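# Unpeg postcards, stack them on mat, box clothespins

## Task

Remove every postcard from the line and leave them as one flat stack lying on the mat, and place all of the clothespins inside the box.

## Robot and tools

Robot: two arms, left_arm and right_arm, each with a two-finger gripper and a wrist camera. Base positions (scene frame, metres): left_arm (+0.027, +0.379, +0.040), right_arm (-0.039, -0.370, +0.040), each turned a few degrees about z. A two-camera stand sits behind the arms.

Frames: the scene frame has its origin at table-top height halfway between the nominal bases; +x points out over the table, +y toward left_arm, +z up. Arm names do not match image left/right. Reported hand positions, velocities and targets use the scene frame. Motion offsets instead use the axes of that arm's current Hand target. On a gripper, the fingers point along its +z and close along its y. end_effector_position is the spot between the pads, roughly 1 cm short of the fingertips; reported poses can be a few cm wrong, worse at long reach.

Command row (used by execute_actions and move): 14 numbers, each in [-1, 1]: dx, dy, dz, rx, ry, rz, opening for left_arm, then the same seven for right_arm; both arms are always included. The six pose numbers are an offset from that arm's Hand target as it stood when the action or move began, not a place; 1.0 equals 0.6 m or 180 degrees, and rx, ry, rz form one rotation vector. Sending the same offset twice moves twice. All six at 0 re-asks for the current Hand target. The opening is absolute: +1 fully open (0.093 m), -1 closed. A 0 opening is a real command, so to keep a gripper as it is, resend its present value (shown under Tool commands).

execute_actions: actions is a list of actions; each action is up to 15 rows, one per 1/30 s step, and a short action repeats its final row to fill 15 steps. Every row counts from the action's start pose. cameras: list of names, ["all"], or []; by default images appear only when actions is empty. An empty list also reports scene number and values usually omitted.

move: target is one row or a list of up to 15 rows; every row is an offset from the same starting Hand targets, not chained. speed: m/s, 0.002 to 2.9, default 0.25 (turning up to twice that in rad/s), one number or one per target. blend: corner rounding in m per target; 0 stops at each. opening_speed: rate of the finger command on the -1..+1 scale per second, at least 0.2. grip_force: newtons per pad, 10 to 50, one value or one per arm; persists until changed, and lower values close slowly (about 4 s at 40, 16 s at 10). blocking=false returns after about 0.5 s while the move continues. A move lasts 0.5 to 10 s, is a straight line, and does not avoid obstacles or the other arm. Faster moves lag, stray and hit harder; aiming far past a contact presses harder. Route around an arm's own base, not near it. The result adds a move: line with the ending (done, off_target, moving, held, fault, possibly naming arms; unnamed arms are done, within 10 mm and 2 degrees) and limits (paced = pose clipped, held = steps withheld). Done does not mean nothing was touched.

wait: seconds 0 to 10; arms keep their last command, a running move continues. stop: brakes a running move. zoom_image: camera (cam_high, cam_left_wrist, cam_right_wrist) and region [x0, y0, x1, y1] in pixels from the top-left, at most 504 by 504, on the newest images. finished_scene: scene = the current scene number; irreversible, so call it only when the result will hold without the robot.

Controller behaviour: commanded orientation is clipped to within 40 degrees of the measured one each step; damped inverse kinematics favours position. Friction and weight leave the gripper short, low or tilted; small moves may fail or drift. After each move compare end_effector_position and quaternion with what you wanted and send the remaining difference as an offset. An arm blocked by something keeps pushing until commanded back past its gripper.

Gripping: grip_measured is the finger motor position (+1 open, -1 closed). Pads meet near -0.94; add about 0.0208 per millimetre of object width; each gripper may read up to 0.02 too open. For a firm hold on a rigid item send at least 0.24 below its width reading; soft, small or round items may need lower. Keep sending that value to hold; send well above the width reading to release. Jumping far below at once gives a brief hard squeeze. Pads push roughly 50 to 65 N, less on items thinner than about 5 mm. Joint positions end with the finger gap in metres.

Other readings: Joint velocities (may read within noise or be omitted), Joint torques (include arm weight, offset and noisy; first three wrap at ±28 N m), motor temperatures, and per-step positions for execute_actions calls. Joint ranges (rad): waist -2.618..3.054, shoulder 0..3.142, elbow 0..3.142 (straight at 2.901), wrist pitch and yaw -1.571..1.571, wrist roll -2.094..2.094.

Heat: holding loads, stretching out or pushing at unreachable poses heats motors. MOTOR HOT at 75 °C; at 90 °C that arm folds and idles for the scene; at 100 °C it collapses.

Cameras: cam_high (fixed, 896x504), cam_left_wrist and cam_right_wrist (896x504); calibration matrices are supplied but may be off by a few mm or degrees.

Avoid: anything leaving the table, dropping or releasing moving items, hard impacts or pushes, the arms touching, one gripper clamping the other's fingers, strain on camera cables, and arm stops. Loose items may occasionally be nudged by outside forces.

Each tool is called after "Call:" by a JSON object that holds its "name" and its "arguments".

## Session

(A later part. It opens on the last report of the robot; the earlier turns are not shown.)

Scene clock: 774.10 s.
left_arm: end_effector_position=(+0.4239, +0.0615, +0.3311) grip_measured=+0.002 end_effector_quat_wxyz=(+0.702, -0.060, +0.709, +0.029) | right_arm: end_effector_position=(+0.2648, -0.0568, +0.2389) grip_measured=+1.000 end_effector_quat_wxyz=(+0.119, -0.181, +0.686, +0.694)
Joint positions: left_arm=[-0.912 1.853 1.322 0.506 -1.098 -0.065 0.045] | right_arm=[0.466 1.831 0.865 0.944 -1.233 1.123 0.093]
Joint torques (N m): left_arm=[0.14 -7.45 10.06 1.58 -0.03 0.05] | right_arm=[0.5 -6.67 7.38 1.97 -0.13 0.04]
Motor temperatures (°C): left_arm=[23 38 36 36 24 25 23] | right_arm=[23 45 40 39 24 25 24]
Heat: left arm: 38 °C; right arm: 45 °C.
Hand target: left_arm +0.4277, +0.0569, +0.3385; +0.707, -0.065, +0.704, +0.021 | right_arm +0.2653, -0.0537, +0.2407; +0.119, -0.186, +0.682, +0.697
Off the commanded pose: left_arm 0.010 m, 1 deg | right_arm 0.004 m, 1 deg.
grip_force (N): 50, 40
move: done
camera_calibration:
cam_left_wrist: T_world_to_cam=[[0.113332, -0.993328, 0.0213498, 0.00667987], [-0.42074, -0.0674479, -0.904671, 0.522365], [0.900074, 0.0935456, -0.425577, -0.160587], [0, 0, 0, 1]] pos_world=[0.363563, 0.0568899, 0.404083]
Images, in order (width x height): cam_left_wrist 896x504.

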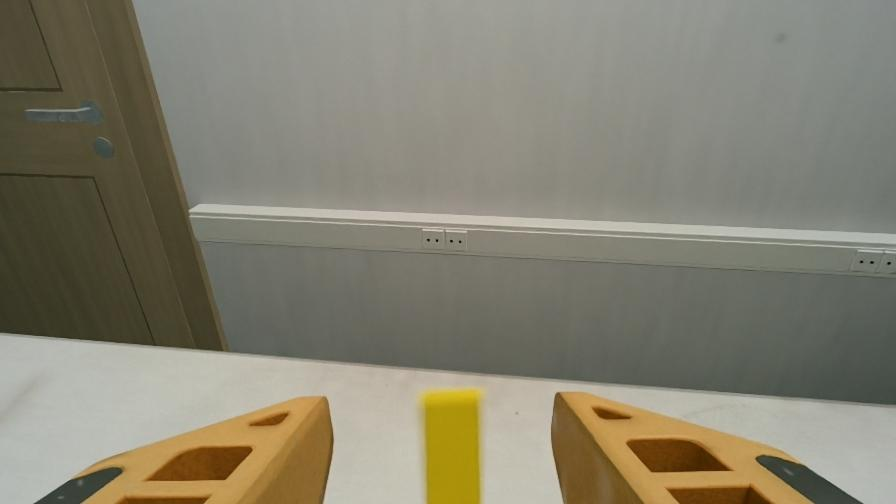

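Call:
{"name": "wait", "arguments": {"seconds": 1, "cameras": ["cam_left_wrist","cam_high"]}}

Call:
{"name": "wait", "arguments": {"seconds": 0.3, "cameras": ["cam_left_wrist"]}}

Scene clock: 778.20 s.
left_arm: end_effector_position=(+0.4239, +0.0615, +0.3310) grip_measured=+0.002 end_effector_quat_wxyz=(+0.702, -0.059, +0.709, +0.029) | right_arm: end_effector_position=(+0.2648, -0.0568, +0.2389) grip_measured=+1.000 end_effector_quat_wxyz=(+0.119, -0.181, +0.686, +0.694)
Joint positions: left_arm=[-0.912 1.853 1.322 0.505 -1.098 -0.065 0.045] | right_arm=[0.466 1.831 0.865 0.944 -1.233 1.123 0.093]
Joint torques (N m): left_arm=[0.09 -7.5 10.06 1.59 -0.01 0.05] | right_arm=[0.51 -6.65 7.41 1.97 -0.14 0.04]
Heat: left arm: 38 °C; right arm: 45 °C.
Hand target: left_arm +0.4277, +0.0569, +0.3385; +0.707, -0.065, +0.704, +0.021 | right_arm +0.2653, -0.0537, +0.2407; +0.119, -0.186, +0.682, +0.697
Tool commands: left_gripper/opening=+0.0 right_gripper/opening=+1.0
Off the commanded pose: left_arm 0.010 m, 1 deg | right_arm 0.004 m, 1 deg.
grip_force (N): 50, 40
wait: 1.00 s; at rest from the start
camera_calibration:
cam_left_wrist: T_world_to_cam=[[0.113396, -0.993343, 0.0202784, 0.00707853], [-0.421216, -0.0665496, -0.904515, 0.522377], [0.899843, 0.0940272, -0.425958, -0.160509], [0, 0, 0, 1]] pos_world=[0.363664, 0.0568876, 0.403985]
Images, in order (width x height): cam_high 896x504, cam_left_wrist 896x504.

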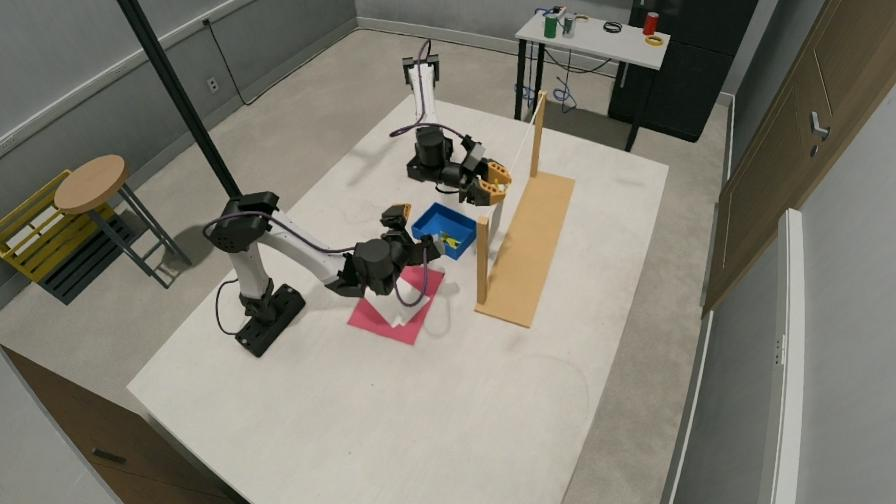

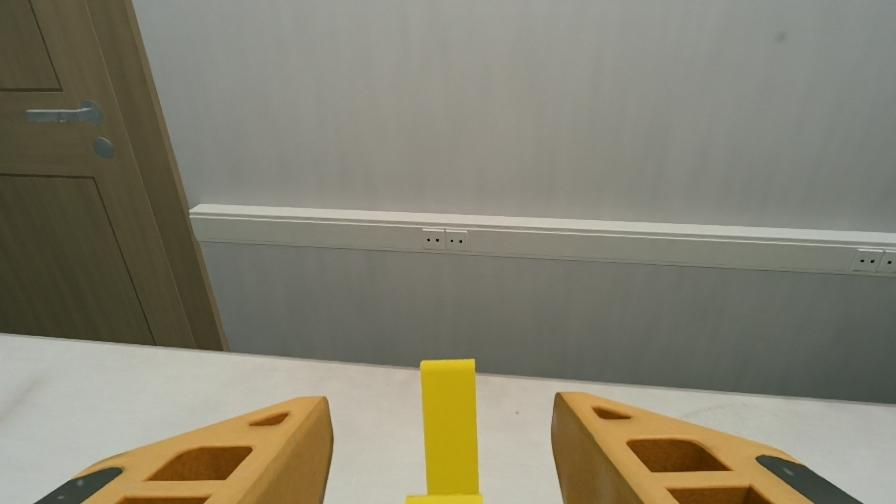

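Scene clock: 778.50 s.
left_arm: end_effector_position=(+0.4239, +0.0615, +0.3310) grip_measured=+0.002 end_effector_quat_wxyz=(+0.702, -0.059, +0.709, +0.029) | right_arm: end_effector_position=(+0.2648, -0.0568, +0.2389) grip_measured=+1.000 end_effector_quat_wxyz=(+0.119, -0.181, +0.686, +0.694)
Joint positions: left_arm=[-0.912 1.853 1.322 0.505 -1.098 -0.065 0.045] | right_arm=[0.466 1.831 0.865 0.944 -1.233 1.123 0.093]
Joint torques (N m): left_arm=[0.23 -7.51 9.94 1.58 0 0.07] | right_arm=[0.54 -6.64 7.43 1.97 -0.13 0.04]
Heat: left arm: 38 °C; right arm: 45 °C.
Hand target: left_arm +0.4277, +0.0569, +0.3385; +0.707, -0.065, +0.704, +0.021 | right_arm +0.2653, -0.0537, +0.2407; +0.119, -0.186, +0.682, +0.697
Tool commands: left_gripper/opening=+0.0 right_gripper/opening=+1.0
Off the commanded pose: left_arm 0.010 m, 1 deg | right_arm 0.004 m, 1 deg.
grip_force (N): 50, 40
wait: 0.30 s; at rest by 0.17 s
camera_calibration:
cam_left_wrist: T_world_to_cam=[[0.113396, -0.993343, 0.0202784, 0.00707853], [-0.421216, -0.0665496, -0.904515, 0.522377], [0.899843, 0.0940272, -0.425958, -0.160509], [0, 0, 0, 1]] pos_world=[0.363664, 0.0568876, 0.403985]
Images, in order (width x height): cam_left_wrist 896x504.

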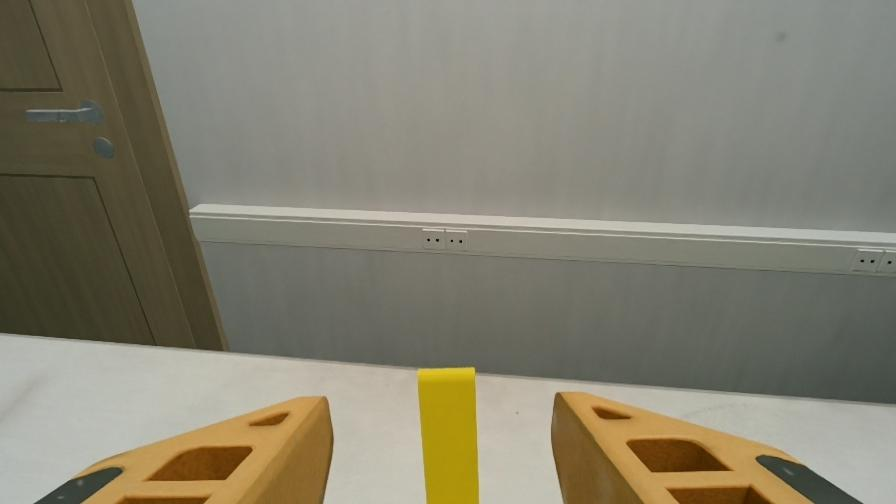

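Call:
{"name": "wait", "arguments": {"seconds": 0.7, "cameras": ["cam_left_wrist"]}}

Call:
{"name": "wait", "arguments": {"seconds": 0.5, "cameras": ["cam_left_wrist"]}}

Scene clock: 788.93 s.
left_arm: end_effector_position=(+0.4239, +0.0615, +0.3310) grip_measured=+0.002 end_effector_quat_wxyz=(+0.702, -0.059, +0.709, +0.029) | right_arm: end_effector_position=(+0.2648, -0.0568, +0.2389) grip_measured=+1.000 end_effector_quat_wxyz=(+0.119, -0.181, +0.686, +0.694)
Joint positions: left_arm=[-0.912 1.853 1.322 0.505 -1.098 -0.065 0.045] | right_arm=[0.466 1.831 0.865 0.944 -1.233 1.123 0.093]
Joint torques (N m): left_arm=[0.14 -7.56 10.07 1.58 -0.01 0.04] | right_arm=[0.5 -6.69 7.39 1.97 -0.13 0.04]
Heat: left arm: 39 °C; right arm: 45 °C.
Hand target: left_arm +0.4277, +0.0569, +0.3385; +0.707, -0.065, +0.704, +0.021 | right_arm +0.2653, -0.0537, +0.2407; +0.119, -0.186, +0.682, +0.697
Tool commands: left_gripper/opening=+0.0 right_gripper/opening=+1.0
Off the commanded pose: left_arm 0.010 m, 1 deg | right_arm 0.004 m, 1 deg.
grip_force (N): 50, 40
wait: 0.70 s; at rest from the start
camera_calibration:
cam_left_wrist: T_world_to_cam=[[0.113396, -0.993343, 0.0202784, 0.00707853], [-0.421216, -0.0665496, -0.904515, 0.522377], [0.899843, 0.0940272, -0.425958, -0.160509], [0, 0, 0, 1]] pos_world=[0.363664, 0.0568876, 0.403985]
Images, in order (width x height): cam_left_wrist 896x504.

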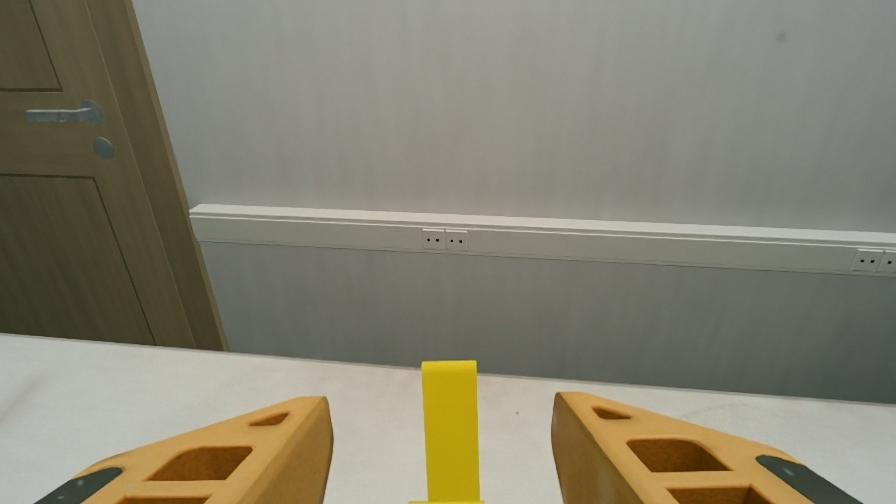

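Scene clock: 789.43 s.
left_arm: end_effector_position=(+0.4239, +0.0615, +0.3310) grip_measured=+0.002 end_effector_quat_wxyz=(+0.702, -0.059, +0.709, +0.029) | right_arm: end_effector_position=(+0.2648, -0.0568, +0.2389) grip_measured=+1.000 end_effector_quat_wxyz=(+0.119, -0.181, +0.686, +0.694)
Joint positions: left_arm=[-0.912 1.853 1.322 0.505 -1.098 -0.065 0.045] | right_arm=[0.466 1.831 0.865 0.944 -1.233 1.123 0.093]
Joint torques (N m): left_arm=[0.06 -7.42 10.09 1.58 -0.01 0.06] | right_arm=[0.51 -6.65 7.41 1.98 -0.13 0.04]
Heat: left arm: 39 °C; right arm: 45 °C.
Hand target: left_arm +0.4277, +0.0569, +0.3385; +0.707, -0.065, +0.704, +0.021 | right_arm +0.2653, -0.0537, +0.2407; +0.119, -0.186, +0.682, +0.697
Tool commands: left_gripper/opening=+0.0 right_gripper/opening=+1.0
Off the commanded pose: left_arm 0.010 m, 1 deg | right_arm 0.004 m, 1 deg.
grip_force (N): 50, 40
wait: 0.50 s; at rest by 0.17 s
camera_calibration:
cam_left_wrist: T_world_to_cam=[[0.113396, -0.993343, 0.0202784, 0.00707853], [-0.421216, -0.0665496, -0.904515, 0.522377], [0.899843, 0.0940272, -0.425958, -0.160509], [0, 0, 0, 1]] pos_world=[0.363664, 0.0568876, 0.403985]
Images, in order (width x height): cam_left_wrist 896x504.

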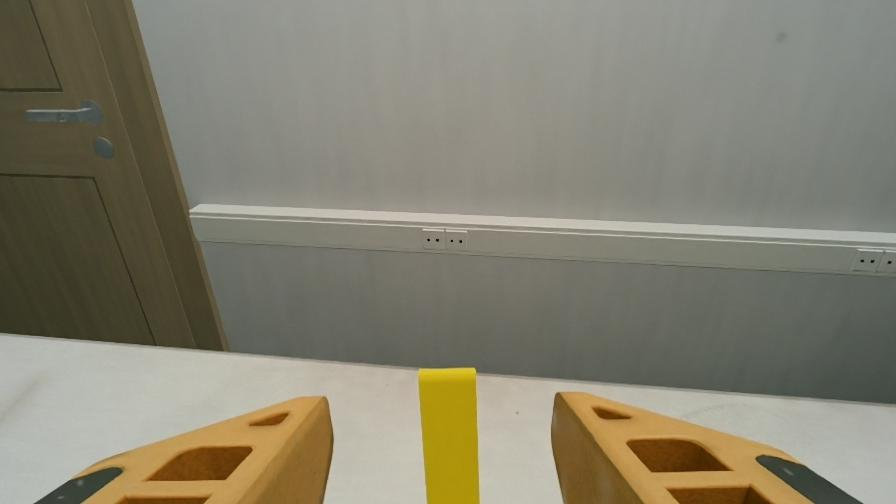

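Call:
{"name": "move", "arguments": {"target": [0.0208,-0.002,0.05,0,0,0,0,0,0,0,0,0,0,1], "speed": 0.06, "cameras": ["cam_left_wrist"]}}

Scene clock: 801.80 s.
left_arm: end_effector_position=(+0.4482, +0.0619, +0.3332) grip_measured=+0.002 end_effector_quat_wxyz=(+0.710, -0.073, +0.700, +0.017) | right_arm: end_effector_position=(+0.2648, -0.0568, +0.2389) grip_measured=+1.000 end_effector_quat_wxyz=(+0.119, -0.181, +0.686, +0.694)
Joint positions: left_arm=[-0.865 1.91 1.379 0.548 -1.054 -0.064 0.045] | right_arm=[0.466 1.831 0.865 0.944 -1.233 1.123 0.093]
Joint torques (N m): left_arm=[1.17 -6.68 9.02 1.42 0.11 0.07] | right_arm=[0.53 -6.68 7.41 1.98 -0.14 0.04]
Heat: left arm: 40 °C; right arm: 44 °C.
Hand target: left_arm +0.4577, +0.0586, +0.3262; +0.707, -0.065, +0.704, +0.021 | right_arm +0.2653, -0.0537, +0.2407; +0.119, -0.186, +0.682, +0.697
Off the commanded pose: left_arm 0.012 m, 1 deg | right_arm 0.004 m, 1 deg.
grip_force (N): 50, 40
move: off_target (left_arm)
camera_calibration:
cam_left_wrist: T_world_to_cam=[[0.115818, -0.991581, 0.0579022, -0.00908631], [-0.398108, -0.0997487, -0.911899, 0.528728], [0.909998, 0.0825626, -0.406309, -0.191822], [0, 0, 0, 1]] pos_world=[0.386101, 0.0595675, 0.404734]
Images, in order (width x height): cam_left_wrist 896x504.

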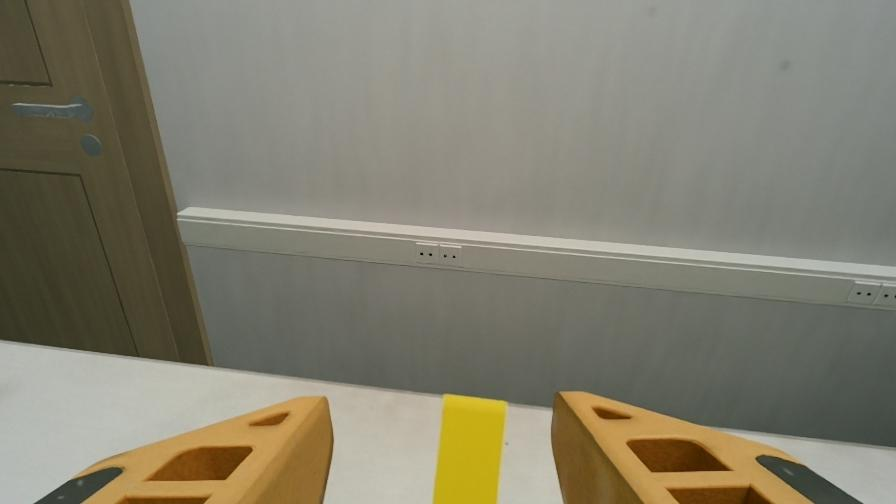

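Call:
{"name": "move", "arguments": {"target": [0.02,-0.009,0.006,0,0,0.02,0,0,0,0,0,0,0,1], "speed": 0.06, "cameras": ["cam_left_wrist"]}}

Scene clock: 807.67 s.
left_arm: end_effector_position=(+0.4522, +0.0560, +0.3282) grip_measured=+0.002 end_effector_quat_wxyz=(+0.714, -0.061, +0.697, +0.027) | right_arm: end_effector_position=(+0.2648, -0.0568, +0.2389) grip_measured=+1.000 end_effector_quat_wxyz=(+0.119, -0.181, +0.686, +0.694)
Joint positions: left_arm=[-0.865 1.945 1.389 0.599 -1.05 -0.012 0.045] | right_arm=[0.466 1.831 0.865 0.944 -1.233 1.123 0.093]
Joint torques (N m): left_arm=[1.2 -6.67 8.64 1.27 0.14 0.17] | right_arm=[0.51 -6.67 7.39 1.97 -0.13 0.03]
Heat: left arm: 40 °C; right arm: 44 °C.
Hand target: left_arm +0.4620, +0.0530, +0.3146; +0.706, -0.043, +0.706, +0.043 | right_arm +0.2653, -0.0537, +0.2407; +0.119, -0.186, +0.682, +0.697
Off the commanded pose: left_arm 0.017 m, 3 deg | right_arm 0.004 m, 1 deg.
grip_force (N): 50, 40
move: off_target (left_arm)
camera_calibration:
cam_left_wrist: T_world_to_cam=[[0.11239, -0.99327, 0.0279797, -0.00369131], [-0.389916, -0.069984, -0.918187, 0.521914], [0.913966, 0.092285, -0.395157, -0.203036], [0, 0, 0, 1]] pos_world=[0.389486, 0.0515963, 0.399086]
Images, in order (width x height): cam_left_wrist 896x504.

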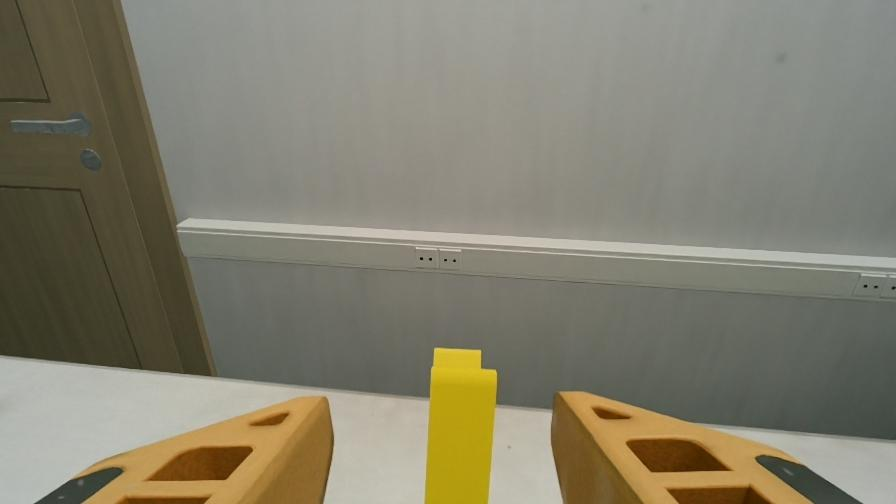

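Call:
{"name": "wait", "arguments": {"seconds": 0.1, "cameras": ["cam_left_wrist"]}}

Call:
{"name": "wait", "arguments": {"seconds": 0.4, "cameras": ["cam_left_wrist"]}}

Call:
{"name": "wait", "arguments": {"seconds": 0.4, "cameras": ["cam_left_wrist"]}}

Scene clock: 812.97 s.
left_arm: end_effector_position=(+0.4522, +0.0560, +0.3282) grip_measured=+0.002 end_effector_quat_wxyz=(+0.714, -0.061, +0.697, +0.027) | right_arm: end_effector_position=(+0.2648, -0.0568, +0.2389) grip_measured=+1.000 end_effector_quat_wxyz=(+0.119, -0.181, +0.686, +0.694)
Joint positions: left_arm=[-0.865 1.945 1.389 0.6 -1.05 -0.011 0.045] | right_arm=[0.466 1.831 0.865 0.944 -1.233 1.123 0.093]
Joint torques (N m): left_arm=[1.17 -6.58 8.57 1.28 0.13 0.15] | right_arm=[0.53 -6.68 7.41 1.98 -0.13 0.04]
Heat: left arm: 40 °C; right arm: 44 °C.
Hand target: left_arm +0.4620, +0.0530, +0.3146; +0.706, -0.043, +0.706, +0.043 | right_arm +0.2653, -0.0537, +0.2407; +0.119, -0.186, +0.682, +0.697
Tool commands: left_gripper/opening=+0.0 right_gripper/opening=+1.0
Off the commanded pose: left_arm 0.017 m, 3 deg | right_arm 0.004 m, 1 deg.
grip_force (N): 50, 40
wait: 0.10 s; at rest from the start
camera_calibration:
cam_left_wrist: T_world_to_cam=[[0.112397, -0.993281, 0.0275505, -0.00352349], [-0.389743, -0.0695729, -0.918292, 0.521867], [0.914039, 0.0924759, -0.394944, -0.203159], [0, 0, 0, 1]] pos_world=[0.389485, 0.0515953, 0.399087]
Images, in order (width x height): cam_left_wrist 896x504.

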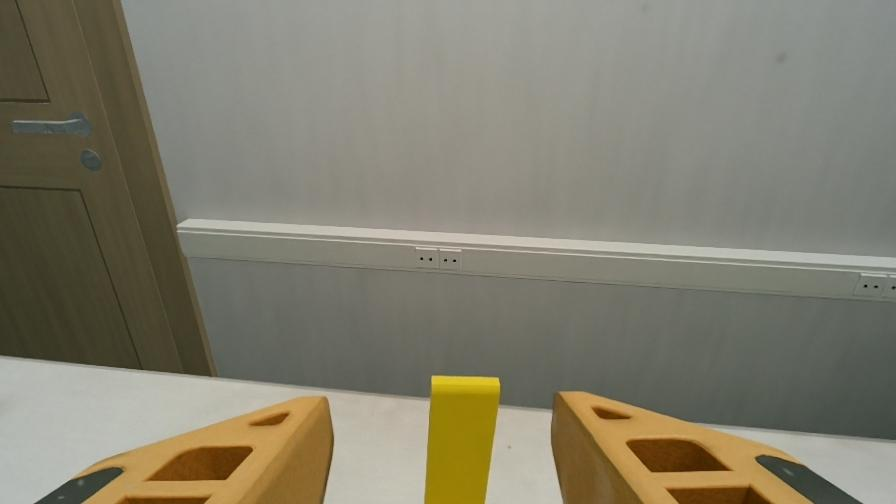

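Scene clock: 813.37 s.
left_arm: end_effector_position=(+0.4522, +0.0560, +0.3282) grip_measured=+0.002 end_effector_quat_wxyz=(+0.714, -0.061, +0.697, +0.027) | right_arm: end_effector_position=(+0.2648, -0.0568, +0.2389) grip_measured=+1.000 end_effector_quat_wxyz=(+0.119, -0.181, +0.686, +0.694)
Joint positions: left_arm=[-0.865 1.945 1.389 0.6 -1.05 -0.011 0.045] | right_arm=[0.466 1.831 0.865 0.944 -1.233 1.123 0.093]
Joint torques (N m): left_arm=[1.2 -6.63 8.61 1.26 0.14 0.16] | right_arm=[0.54 -6.65 7.41 1.97 -0.13 0.03]
Heat: left arm: 40 °C; right arm: 44 °C.
Hand target: left_arm +0.4620, +0.0530, +0.3146; +0.706, -0.043, +0.706, +0.043 | right_arm +0.2653, -0.0537, +0.2407; +0.119, -0.186, +0.682, +0.697
Tool commands: left_gripper/opening=+0.0 right_gripper/opening=+1.0
Off the commanded pose: left_arm 0.017 m, 3 deg | right_arm 0.004 m, 1 deg.
grip_force (N): 50, 40
wait: 0.40 s; at rest by 0.17 s
camera_calibration:
cam_left_wrist: T_world_to_cam=[[0.112397, -0.993281, 0.0275505, -0.00352349], [-0.389743, -0.0695729, -0.918292, 0.521867], [0.914039, 0.0924759, -0.394944, -0.203159], [0, 0, 0, 1]] pos_world=[0.389485, 0.0515953, 0.399087]
Images, in order (width x height): cam_left_wrist 896x504.

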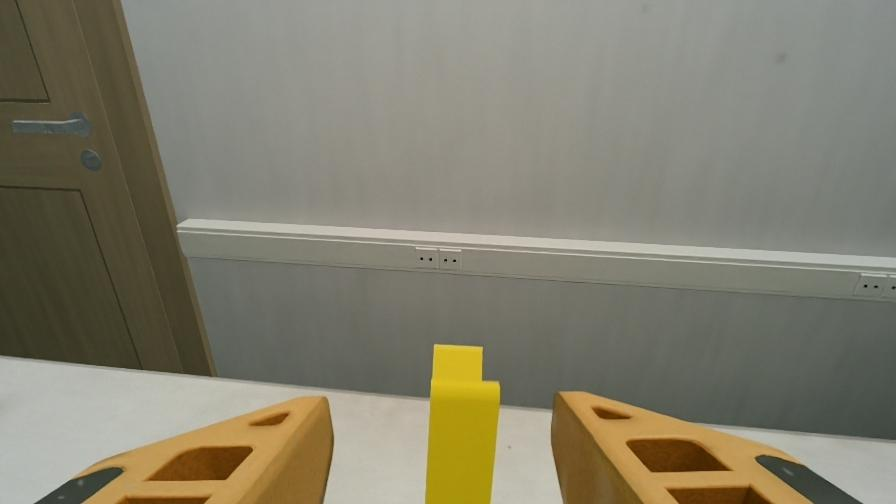

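Scene clock: 813.77 s.
left_arm: end_effector_position=(+0.4522, +0.0560, +0.3282) grip_measured=+0.002 end_effector_quat_wxyz=(+0.714, -0.061, +0.697, +0.027) | right_arm: end_effector_position=(+0.2648, -0.0568, +0.2389) grip_measured=+1.000 end_effector_quat_wxyz=(+0.119, -0.181, +0.686, +0.694)
Joint positions: left_arm=[-0.865 1.945 1.389 0.6 -1.05 -0.011 0.045] | right_arm=[0.466 1.831 0.865 0.944 -1.233 1.123 0.093]
Joint torques (N m): left_arm=[1.26 -6.64 8.54 1.28 0.13 0.16] | right_arm=[0.5 -6.67 7.39 1.98 -0.13 0.04]
Heat: left arm: 40 °C; right arm: 44 °C.
Hand target: left_arm +0.4620, +0.0530, +0.3146; +0.706, -0.043, +0.706, +0.043 | right_arm +0.2653, -0.0537, +0.2407; +0.119, -0.186, +0.682, +0.697
Tool commands: left_gripper/opening=+0.0 right_gripper/opening=+1.0
Off the commanded pose: left_arm 0.017 m, 3 deg | right_arm 0.004 m, 1 deg.
grip_force (N): 50, 40
wait: 0.40 s; at rest by 0.17 s
camera_calibration:
cam_left_wrist: T_world_to_cam=[[0.112397, -0.993281, 0.0275505, -0.00352349], [-0.389743, -0.0695729, -0.918292, 0.521867], [0.914039, 0.0924759, -0.394944, -0.203159], [0, 0, 0, 1]] pos_world=[0.389485, 0.0515953, 0.399087]
Images, in order (width x height): cam_left_wrist 896x504.

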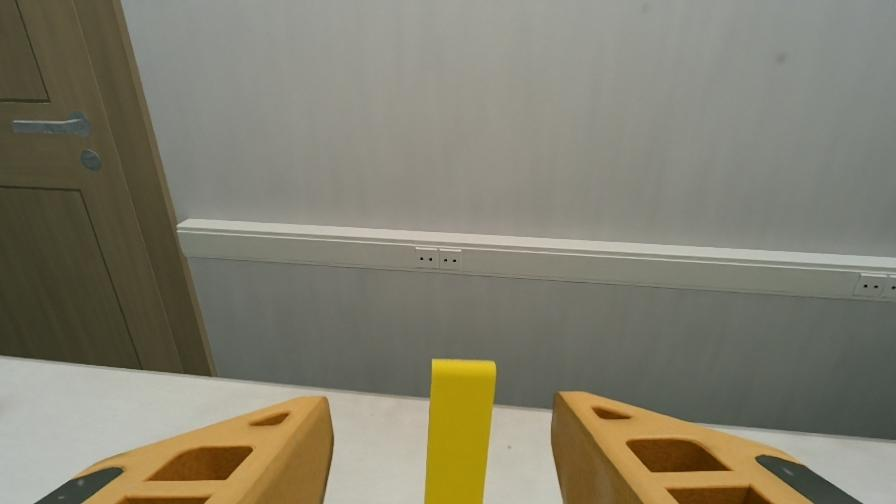

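Call:
{"name": "wait", "arguments": {"seconds": 0.1, "cameras": ["cam_right_wrist","cam_high","cam_left_wrist"]}}

Call:
{"name": "zoom_image", "arguments": {"camera": "cam_high", "region": [380, 140, 580, 320]}}

Scene clock: 818.93 s.
left_arm: end_effector_position=(+0.4522, +0.0560, +0.3282) grip_measured=+0.002 end_effector_quat_wxyz=(+0.714, -0.061, +0.697, +0.027) | right_arm: end_effector_position=(+0.2648, -0.0568, +0.2389) grip_measured=+1.000 end_effector_quat_wxyz=(+0.119, -0.181, +0.686, +0.694)
Joint positions: left_arm=[-0.865 1.945 1.389 0.6 -1.05 -0.011 0.045] | right_arm=[0.466 1.831 0.865 0.944 -1.233 1.123 0.093]
Joint torques (N m): left_arm=[1.21 -6.63 8.49 1.3 0.15 0.2] | right_arm=[0.51 -6.67 7.43 1.97 -0.13 0.04]
Motor temperatures (°C): left_arm=[23 37 41 35 24 25 23] | right_arm=[23 44 40 39 24 25 24]
Heat: left arm: 41 °C; right arm: 44 °C.
Hand target: left_arm +0.4620, +0.0530, +0.3146; +0.706, -0.043, +0.706, +0.043 | right_arm +0.2653, -0.0537, +0.2407; +0.119, -0.186, +0.682, +0.697
Tool commands: left_gripper/opening=+0.0 right_gripper/opening=+1.0
Off the commanded pose: left_arm 0.017 m, 3 deg | right_arm 0.004 m, 1 deg.
grip_force (N): 50, 40
wait: 0.10 s; at rest from the start
camera_calibration:
cam_left_wrist: T_world_to_cam=[[0.112397, -0.993281, 0.0275505, -0.00352349], [-0.389743, -0.0695729, -0.918292, 0.521867], [0.914039, 0.0924759, -0.394944, -0.203159], [0, 0, 0, 1]] pos_world=[0.389485, 0.0515953, 0.399087]
cam_right_wrist: T_world_to_cam=[[0.407404, 0.0217742, -0.912988, 0.110207], [-0.782691, -0.506777, -0.361348, 0.304097], [-0.470549, 0.861802, -0.189421, 0.301279], [0, 0, 0, 1]] pos_world=[0.334881, -0.107933, 0.267571]

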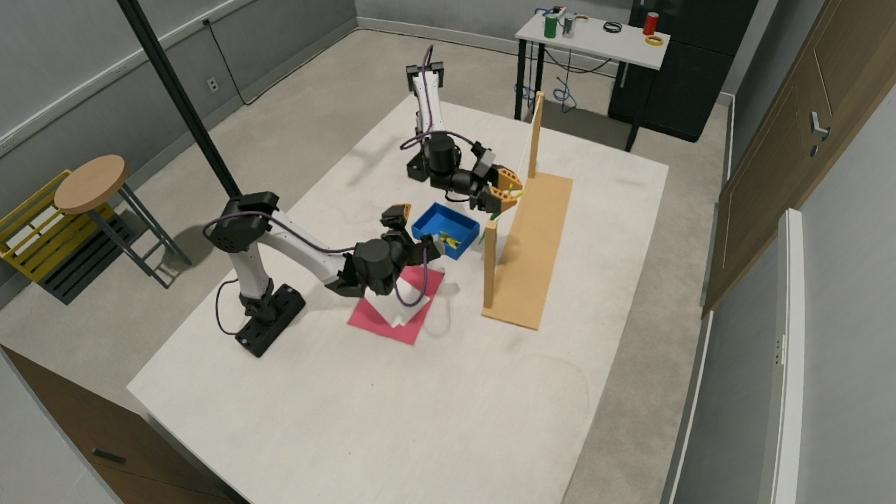

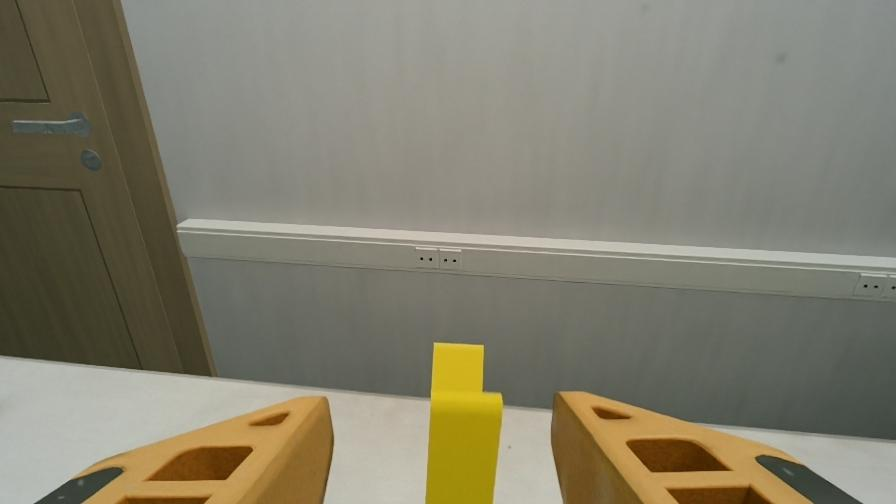

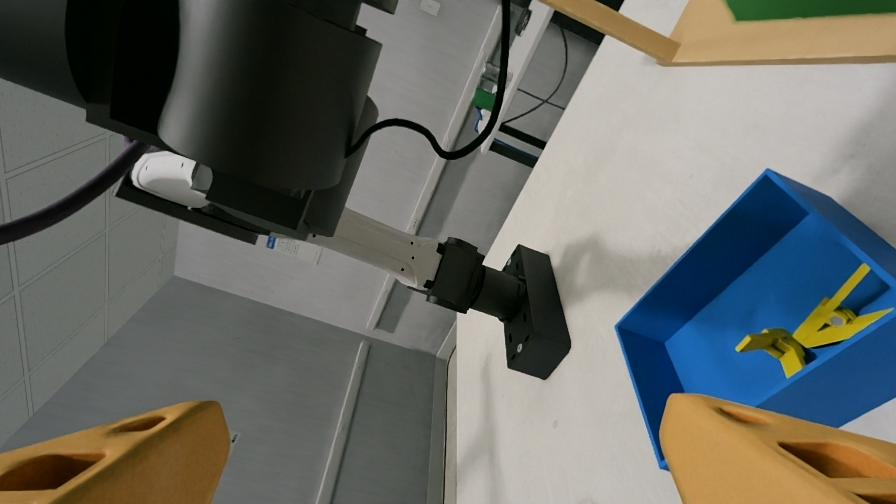

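Scaled by 2.520 from the camera's 896x504 image, which has a finer 1280x720 frame.

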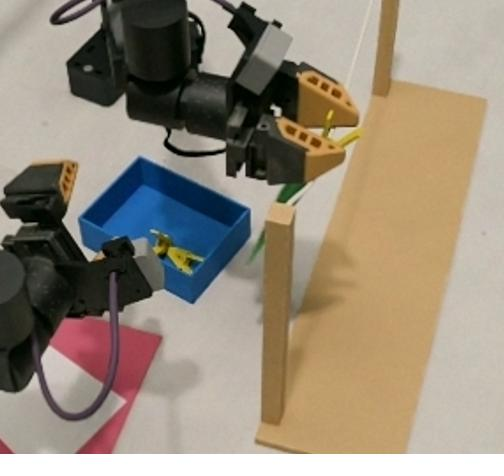

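Call:
{"name": "move", "arguments": {"target": [-0.055,-0.005,-0.12,0,0,0,0,0,0,0,0,0,0,1], "speed": 0.1, "cameras": ["cam_left_wrist","cam_high"]}}

Call:
{"name": "wait", "arguments": {"seconds": 0.4, "cameras": ["cam_left_wrist"]}}

Scene clock: 824.53 s.
left_arm: end_effector_position=(+0.3967, +0.0314, +0.3281) grip_measured=+0.002 end_effector_quat_wxyz=(+0.699, -0.025, +0.713, +0.055) | right_arm: end_effector_position=(+0.2648, -0.0568, +0.2389) grip_measured=+1.000 end_effector_quat_wxyz=(+0.119, -0.181, +0.686, +0.694)
Joint positions: left_arm=[-1.004 1.888 1.366 0.476 -1.177 0.001 0.045] | right_arm=[0.466 1.831 0.865 0.944 -1.233 1.123 0.093]
Joint torques (N m): left_arm=[-0.14 -13.03 6.19 1.56 -0.18 0.02] | right_arm=[0.5 -6.67 7.43 1.98 -0.14 0.04]
Heat: left arm: 41 °C; right arm: 44 °C.
Hand target: left_arm +0.3910, +0.0412, +0.3476; +0.706, -0.043, +0.706, +0.043 | right_arm +0.2653, -0.0537, +0.2407; +0.119, -0.186, +0.682, +0.697
Off the commanded pose: left_arm 0.023 m, 3 deg | right_arm 0.004 m, 1 deg.
grip_force (N): 50, 40
move: off_target (left_arm)
camera_calibration:
cam_left_wrist: T_world_to_cam=[[0.0995917, -0.992967, -0.0640234, 0.0134224], [-0.435601, 0.0143412, -0.900025, 0.50799], [0.894613, 0.117524, -0.431109, -0.131427], [0, 0, 0, 1]] pos_world=[0.33752, 0.0214885, 0.401404]
Images, in order (width x height): cam_high 896x504, cam_left_wrist 896x504.

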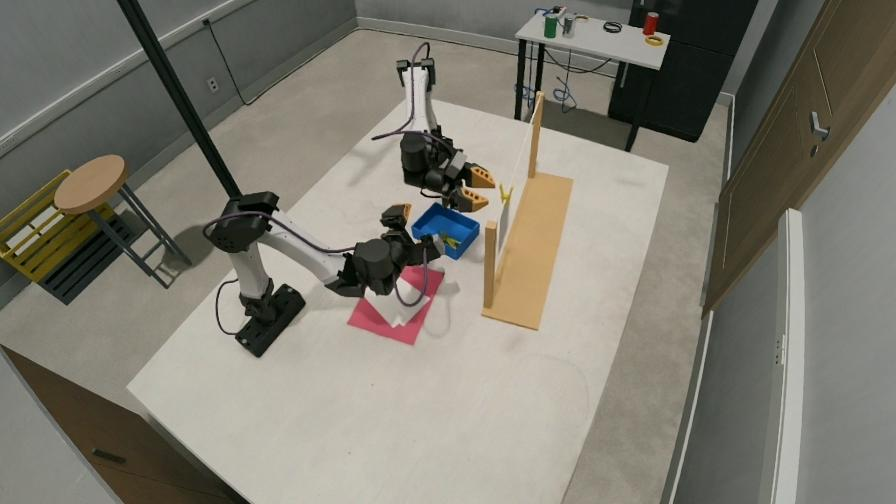

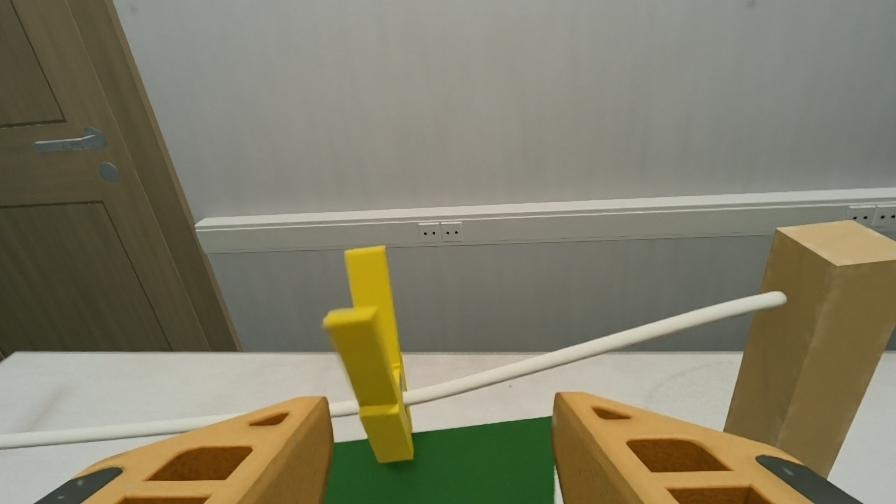

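Scene clock: 824.93 s.
left_arm: end_effector_position=(+0.3967, +0.0315, +0.3280) grip_measured=+0.002 end_effector_quat_wxyz=(+0.699, -0.025, +0.713, +0.055) | right_arm: end_effector_position=(+0.2648, -0.0568, +0.2389) grip_measured=+1.000 end_effector_quat_wxyz=(+0.119, -0.181, +0.686, +0.694)
Joint positions: left_arm=[-1.004 1.888 1.366 0.476 -1.178 0.001 0.045] | right_arm=[0.466 1.831 0.865 0.944 -1.233 1.123 0.093]
Joint torques (N m): left_arm=[-0.05 -12.98 6.2 1.52 -0.17 -0.01] | right_arm=[0.53 -6.65 7.41 1.99 -0.14 0.03]
Heat: left arm: 40 °C; right arm: 44 °C.
Hand target: left_arm +0.3910, +0.0413, +0.3476; +0.706, -0.043, +0.706, +0.043 | right_arm +0.2653, -0.0537, +0.2407; +0.119, -0.186, +0.682, +0.697
Tool commands: left_gripper/opening=+0.0 right_gripper/opening=+1.0
Off the commanded pose: left_arm 0.023 m, 3 deg | right_arm 0.004 m, 1 deg.
grip_force (N): 50, 40
wait: 0.40 s; at rest by 0.17 s
camera_calibration:
cam_left_wrist: T_world_to_cam=[[0.0999343, -0.992905, -0.064447, 0.0134682], [-0.43575, 0.014556, -0.89995, 0.507916], [0.894503, 0.118019, -0.431204, -0.131405], [0, 0, 0, 1]] pos_world=[0.33752, 0.0214877, 0.401305]
Images, in order (width x height): cam_left_wrist 896x504.

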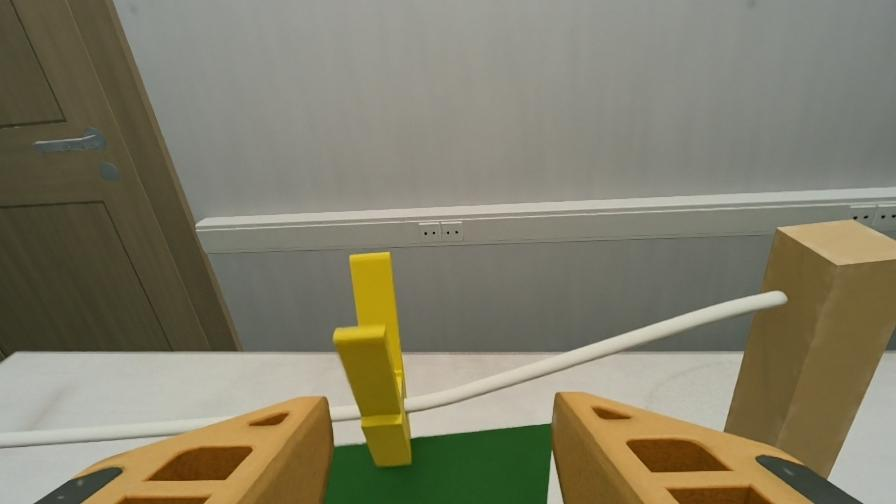

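Call:
{"name": "move", "arguments": {"target": [[0.03,0.0282,0.02,0,0,-0.065,0,0,0,0,0,0,0,1],[0.0427,0.0282,0.0823,0,0,-0.065,0,0,0,0,0,0,0,1]], "speed": 0.08, "cameras": ["cam_left_wrist"]}}

Scene clock: 835.70 s.
left_arm: end_effector_position=(+0.4315, +0.0688, +0.3122) grip_measured=+0.002 end_effector_quat_wxyz=(+0.699, -0.101, +0.708, -0.008) | right_arm: end_effector_position=(+0.2648, -0.0568, +0.2389) grip_measured=+1.000 end_effector_quat_wxyz=(+0.119, -0.181, +0.686, +0.694)
Joint positions: left_arm=[-0.888 1.868 1.277 0.546 -1.077 -0.194 0.045] | right_arm=[0.466 1.831 0.865 0.944 -1.233 1.123 0.093]
Joint torques (N m): left_arm=[0.65 -7.27 10.02 1.79 0.03 -0.08] | right_arm=[0.53 -6.67 7.41 1.98 -0.12 0.03]
Heat: left arm: 40 °C; right arm: 44 °C.
Hand target: left_arm +0.4379, +0.0640, +0.3218; +0.706, -0.115, +0.698, -0.029 | right_arm +0.2653, -0.0537, +0.2407; +0.119, -0.186, +0.682, +0.697
Off the commanded pose: left_arm 0.013 m, 3 deg | right_arm 0.004 m, 1 deg.
grip_force (N): 50, 40
move: off_target (left_arm)
camera_calibration:
cam_left_wrist: T_world_to_cam=[[0.118932, -0.984136, 0.131653, -0.0240091], [-0.416548, -0.169816, -0.893113, 0.510575], [0.901301, 0.0513796, -0.430136, -0.172428], [0, 0, 0, 1]] pos_world=[0.370944, 0.0719346, 0.384994]
Images, in order (width x height): cam_left_wrist 896x504.

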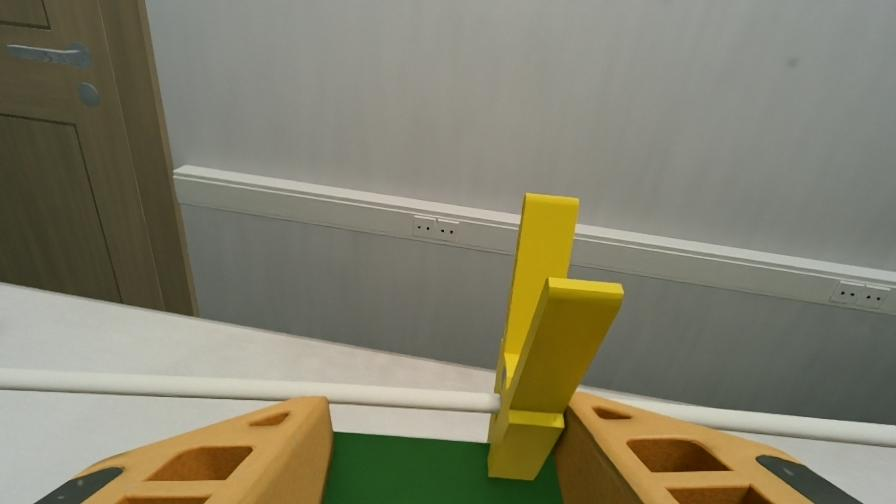

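Call:
{"name": "move", "arguments": {"target": [0.0012,-0.0245,0.014,0,0,0.045,0,0,0,0,0,0,0,1], "speed": 0.08, "cameras": ["cam_left_wrist"]}}

Scene clock: 847.47 s.
left_arm: end_effector_position=(+0.4418, +0.0544, +0.3148) grip_measured=+0.002 end_effector_quat_wxyz=(+0.701, -0.058, +0.710, +0.032) | right_arm: end_effector_position=(+0.2648, -0.0568, +0.2389) grip_measured=+1.000 end_effector_quat_wxyz=(+0.119, -0.181, +0.686, +0.694)
Joint positions: left_arm=[-0.888 1.93 1.363 0.535 -1.076 -0.065 0.045] | right_arm=[0.466 1.831 0.865 0.944 -1.233 1.123 0.093]
Joint torques (N m): left_arm=[0.69 -8.18 10.17 1.65 0.08 0.04] | right_arm=[0.53 -6.65 7.42 1.98 -0.14 0.04]
Heat: left arm: 41 °C; right arm: 44 °C.
Hand target: left_arm +0.4481, +0.0506, +0.3241; +0.707, -0.065, +0.704, +0.021 | right_arm +0.2653, -0.0537, +0.2407; +0.119, -0.186, +0.682, +0.697
Off the commanded pose: left_arm 0.012 m, 2 deg | right_arm 0.004 m, 1 deg.
grip_force (N): 50, 40
move: off_target (left_arm)
camera_calibration:
cam_left_wrist: T_world_to_cam=[[0.116132, -0.993116, 0.0152837, -0.00143778], [-0.424817, -0.0635743, -0.903044, 0.515724], [0.897799, 0.0983795, -0.429276, -0.181125], [0, 0, 0, 1]] pos_world=[0.381869, 0.0491779, 0.387991]
Images, in order (width x height): cam_left_wrist 896x504.

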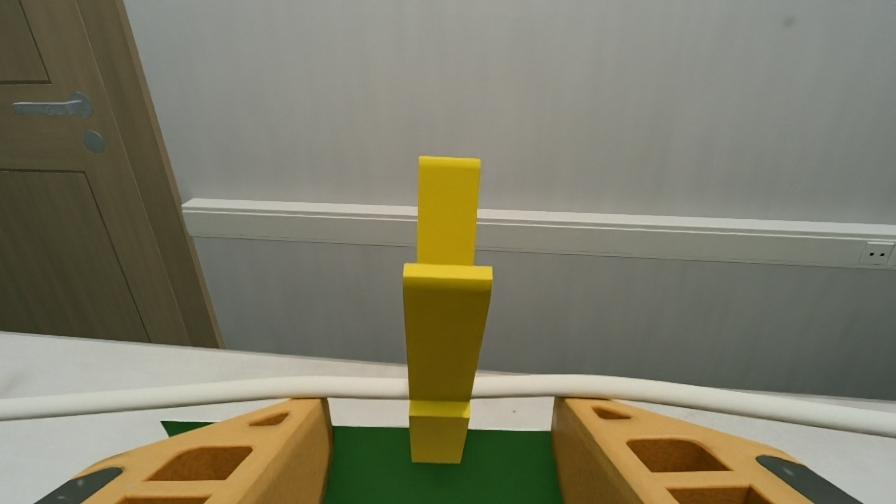

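Call:
{"name": "move", "arguments": {"target": [[0,0,-0.06,0,0,0,0,0,0,0,0,0,0,1],[-0.03,0,-0.06,0,0,0,0,0,0,0,0,0,0,1]], "speed": 0.08, "cameras": ["cam_left_wrist"]}}

Call:
{"name": "wait", "arguments": {"seconds": 0.5, "cameras": ["cam_left_wrist"]}}

Scene clock: 857.50 s.
left_arm: end_effector_position=(+0.4152, +0.0415, +0.3068) grip_measured=+0.002 end_effector_quat_wxyz=(+0.693, -0.036, +0.719, +0.043) | right_arm: end_effector_position=(+0.2648, -0.0568, +0.2389) grip_measured=+1.000 end_effector_quat_wxyz=(+0.119, -0.181, +0.686, +0.694)
Joint positions: left_arm=[-0.954 1.909 1.331 0.494 -1.126 -0.064 0.045] | right_arm=[0.466 1.831 0.865 0.944 -1.233 1.123 0.093]
Joint torques (N m): left_arm=[0.05 -13.18 9.58 1.59 -0.17 0.03] | right_arm=[0.5 -6.64 7.41 1.98 -0.14 0.03]
Heat: left arm: 41 °C; right arm: 44 °C.
Hand target: left_arm +0.4122, +0.0474, +0.3421; +0.707, -0.065, +0.704, +0.021 | right_arm +0.2653, -0.0537, +0.2407; +0.119, -0.186, +0.682, +0.697
Off the commanded pose: left_arm 0.036 m, 5 deg | right_arm 0.004 m, 1 deg.
grip_force (N): 50, 40
move: off_target (left_arm)
camera_calibration:
cam_left_wrist: T_world_to_cam=[[0.0995207, -0.994483, -0.0331666, 0.0107898], [-0.449324, -0.015175, -0.89324, 0.501498], [0.887808, 0.103798, -0.448355, -0.149576], [0, 0, 0, 1]] pos_world=[0.357056, 0.0338663, 0.381252]
Images, in order (width x height): cam_left_wrist 896x504.

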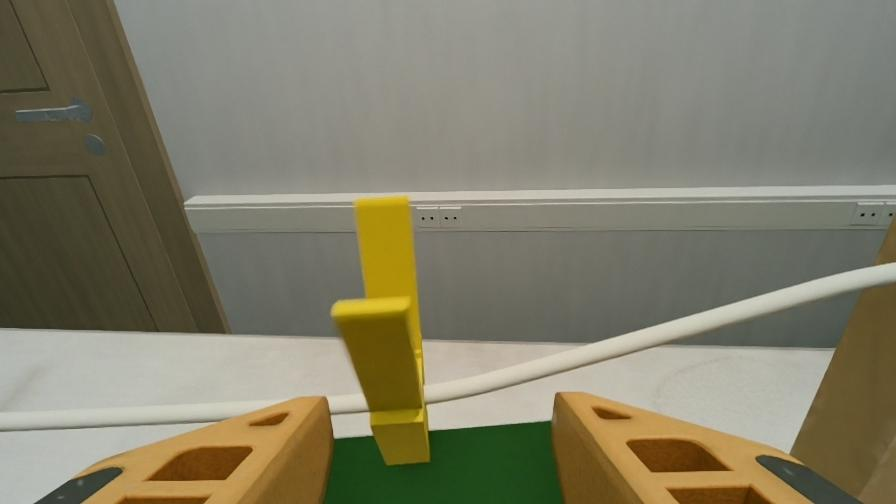

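Scene clock: 858.00 s.
left_arm: end_effector_position=(+0.4152, +0.0415, +0.3067) grip_measured=+0.002 end_effector_quat_wxyz=(+0.693, -0.036, +0.719, +0.043) | right_arm: end_effector_position=(+0.2648, -0.0568, +0.2389) grip_measured=+1.000 end_effector_quat_wxyz=(+0.119, -0.181, +0.686, +0.694)
Joint positions: left_arm=[-0.954 1.909 1.331 0.493 -1.126 -0.064 0.045] | right_arm=[0.466 1.831 0.865 0.944 -1.233 1.123 0.093]
Joint torques (N m): left_arm=[0.05 -13.12 9.54 1.58 -0.22 0.04] | right_arm=[0.53 -6.68 7.41 1.97 -0.13 0.03]
Heat: left arm: 41 °C; right arm: 44 °C.
Hand target: left_arm +0.4122, +0.0474, +0.3421; +0.707, -0.065, +0.704, +0.021 | right_arm +0.2653, -0.0537, +0.2407; +0.119, -0.186, +0.682, +0.697
Tool commands: left_gripper/opening=+0.0 right_gripper/opening=+1.0
Off the commanded pose: left_arm 0.036 m, 5 deg | right_arm 0.004 m, 1 deg.
grip_force (N): 50, 40
wait: 0.50 s; at rest by 0.17 s
camera_calibration:
cam_left_wrist: T_world_to_cam=[[0.0994649, -0.994477, -0.0335005, 0.010936], [-0.449474, -0.0148674, -0.89317, 0.501515], [0.887738, 0.103897, -0.448471, -0.14951], [0, 0, 0, 1]] pos_world=[0.357056, 0.0338655, 0.381253]
Images, in order (width x height): cam_left_wrist 896x504.

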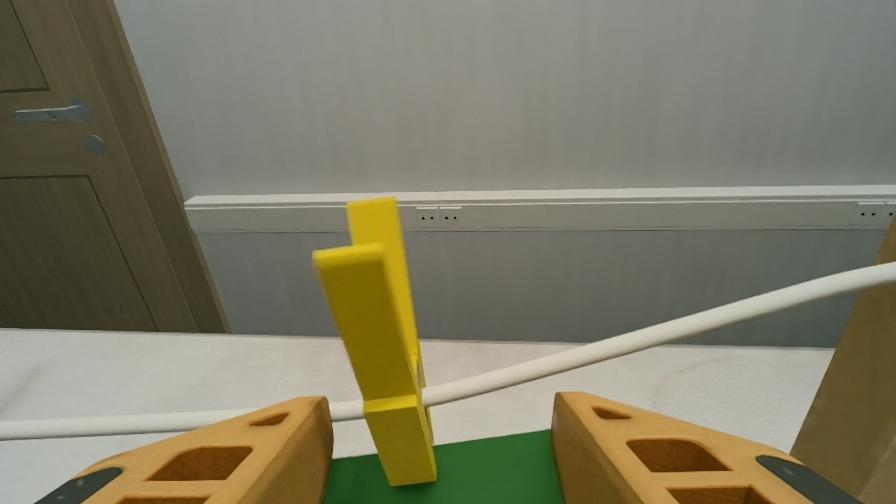

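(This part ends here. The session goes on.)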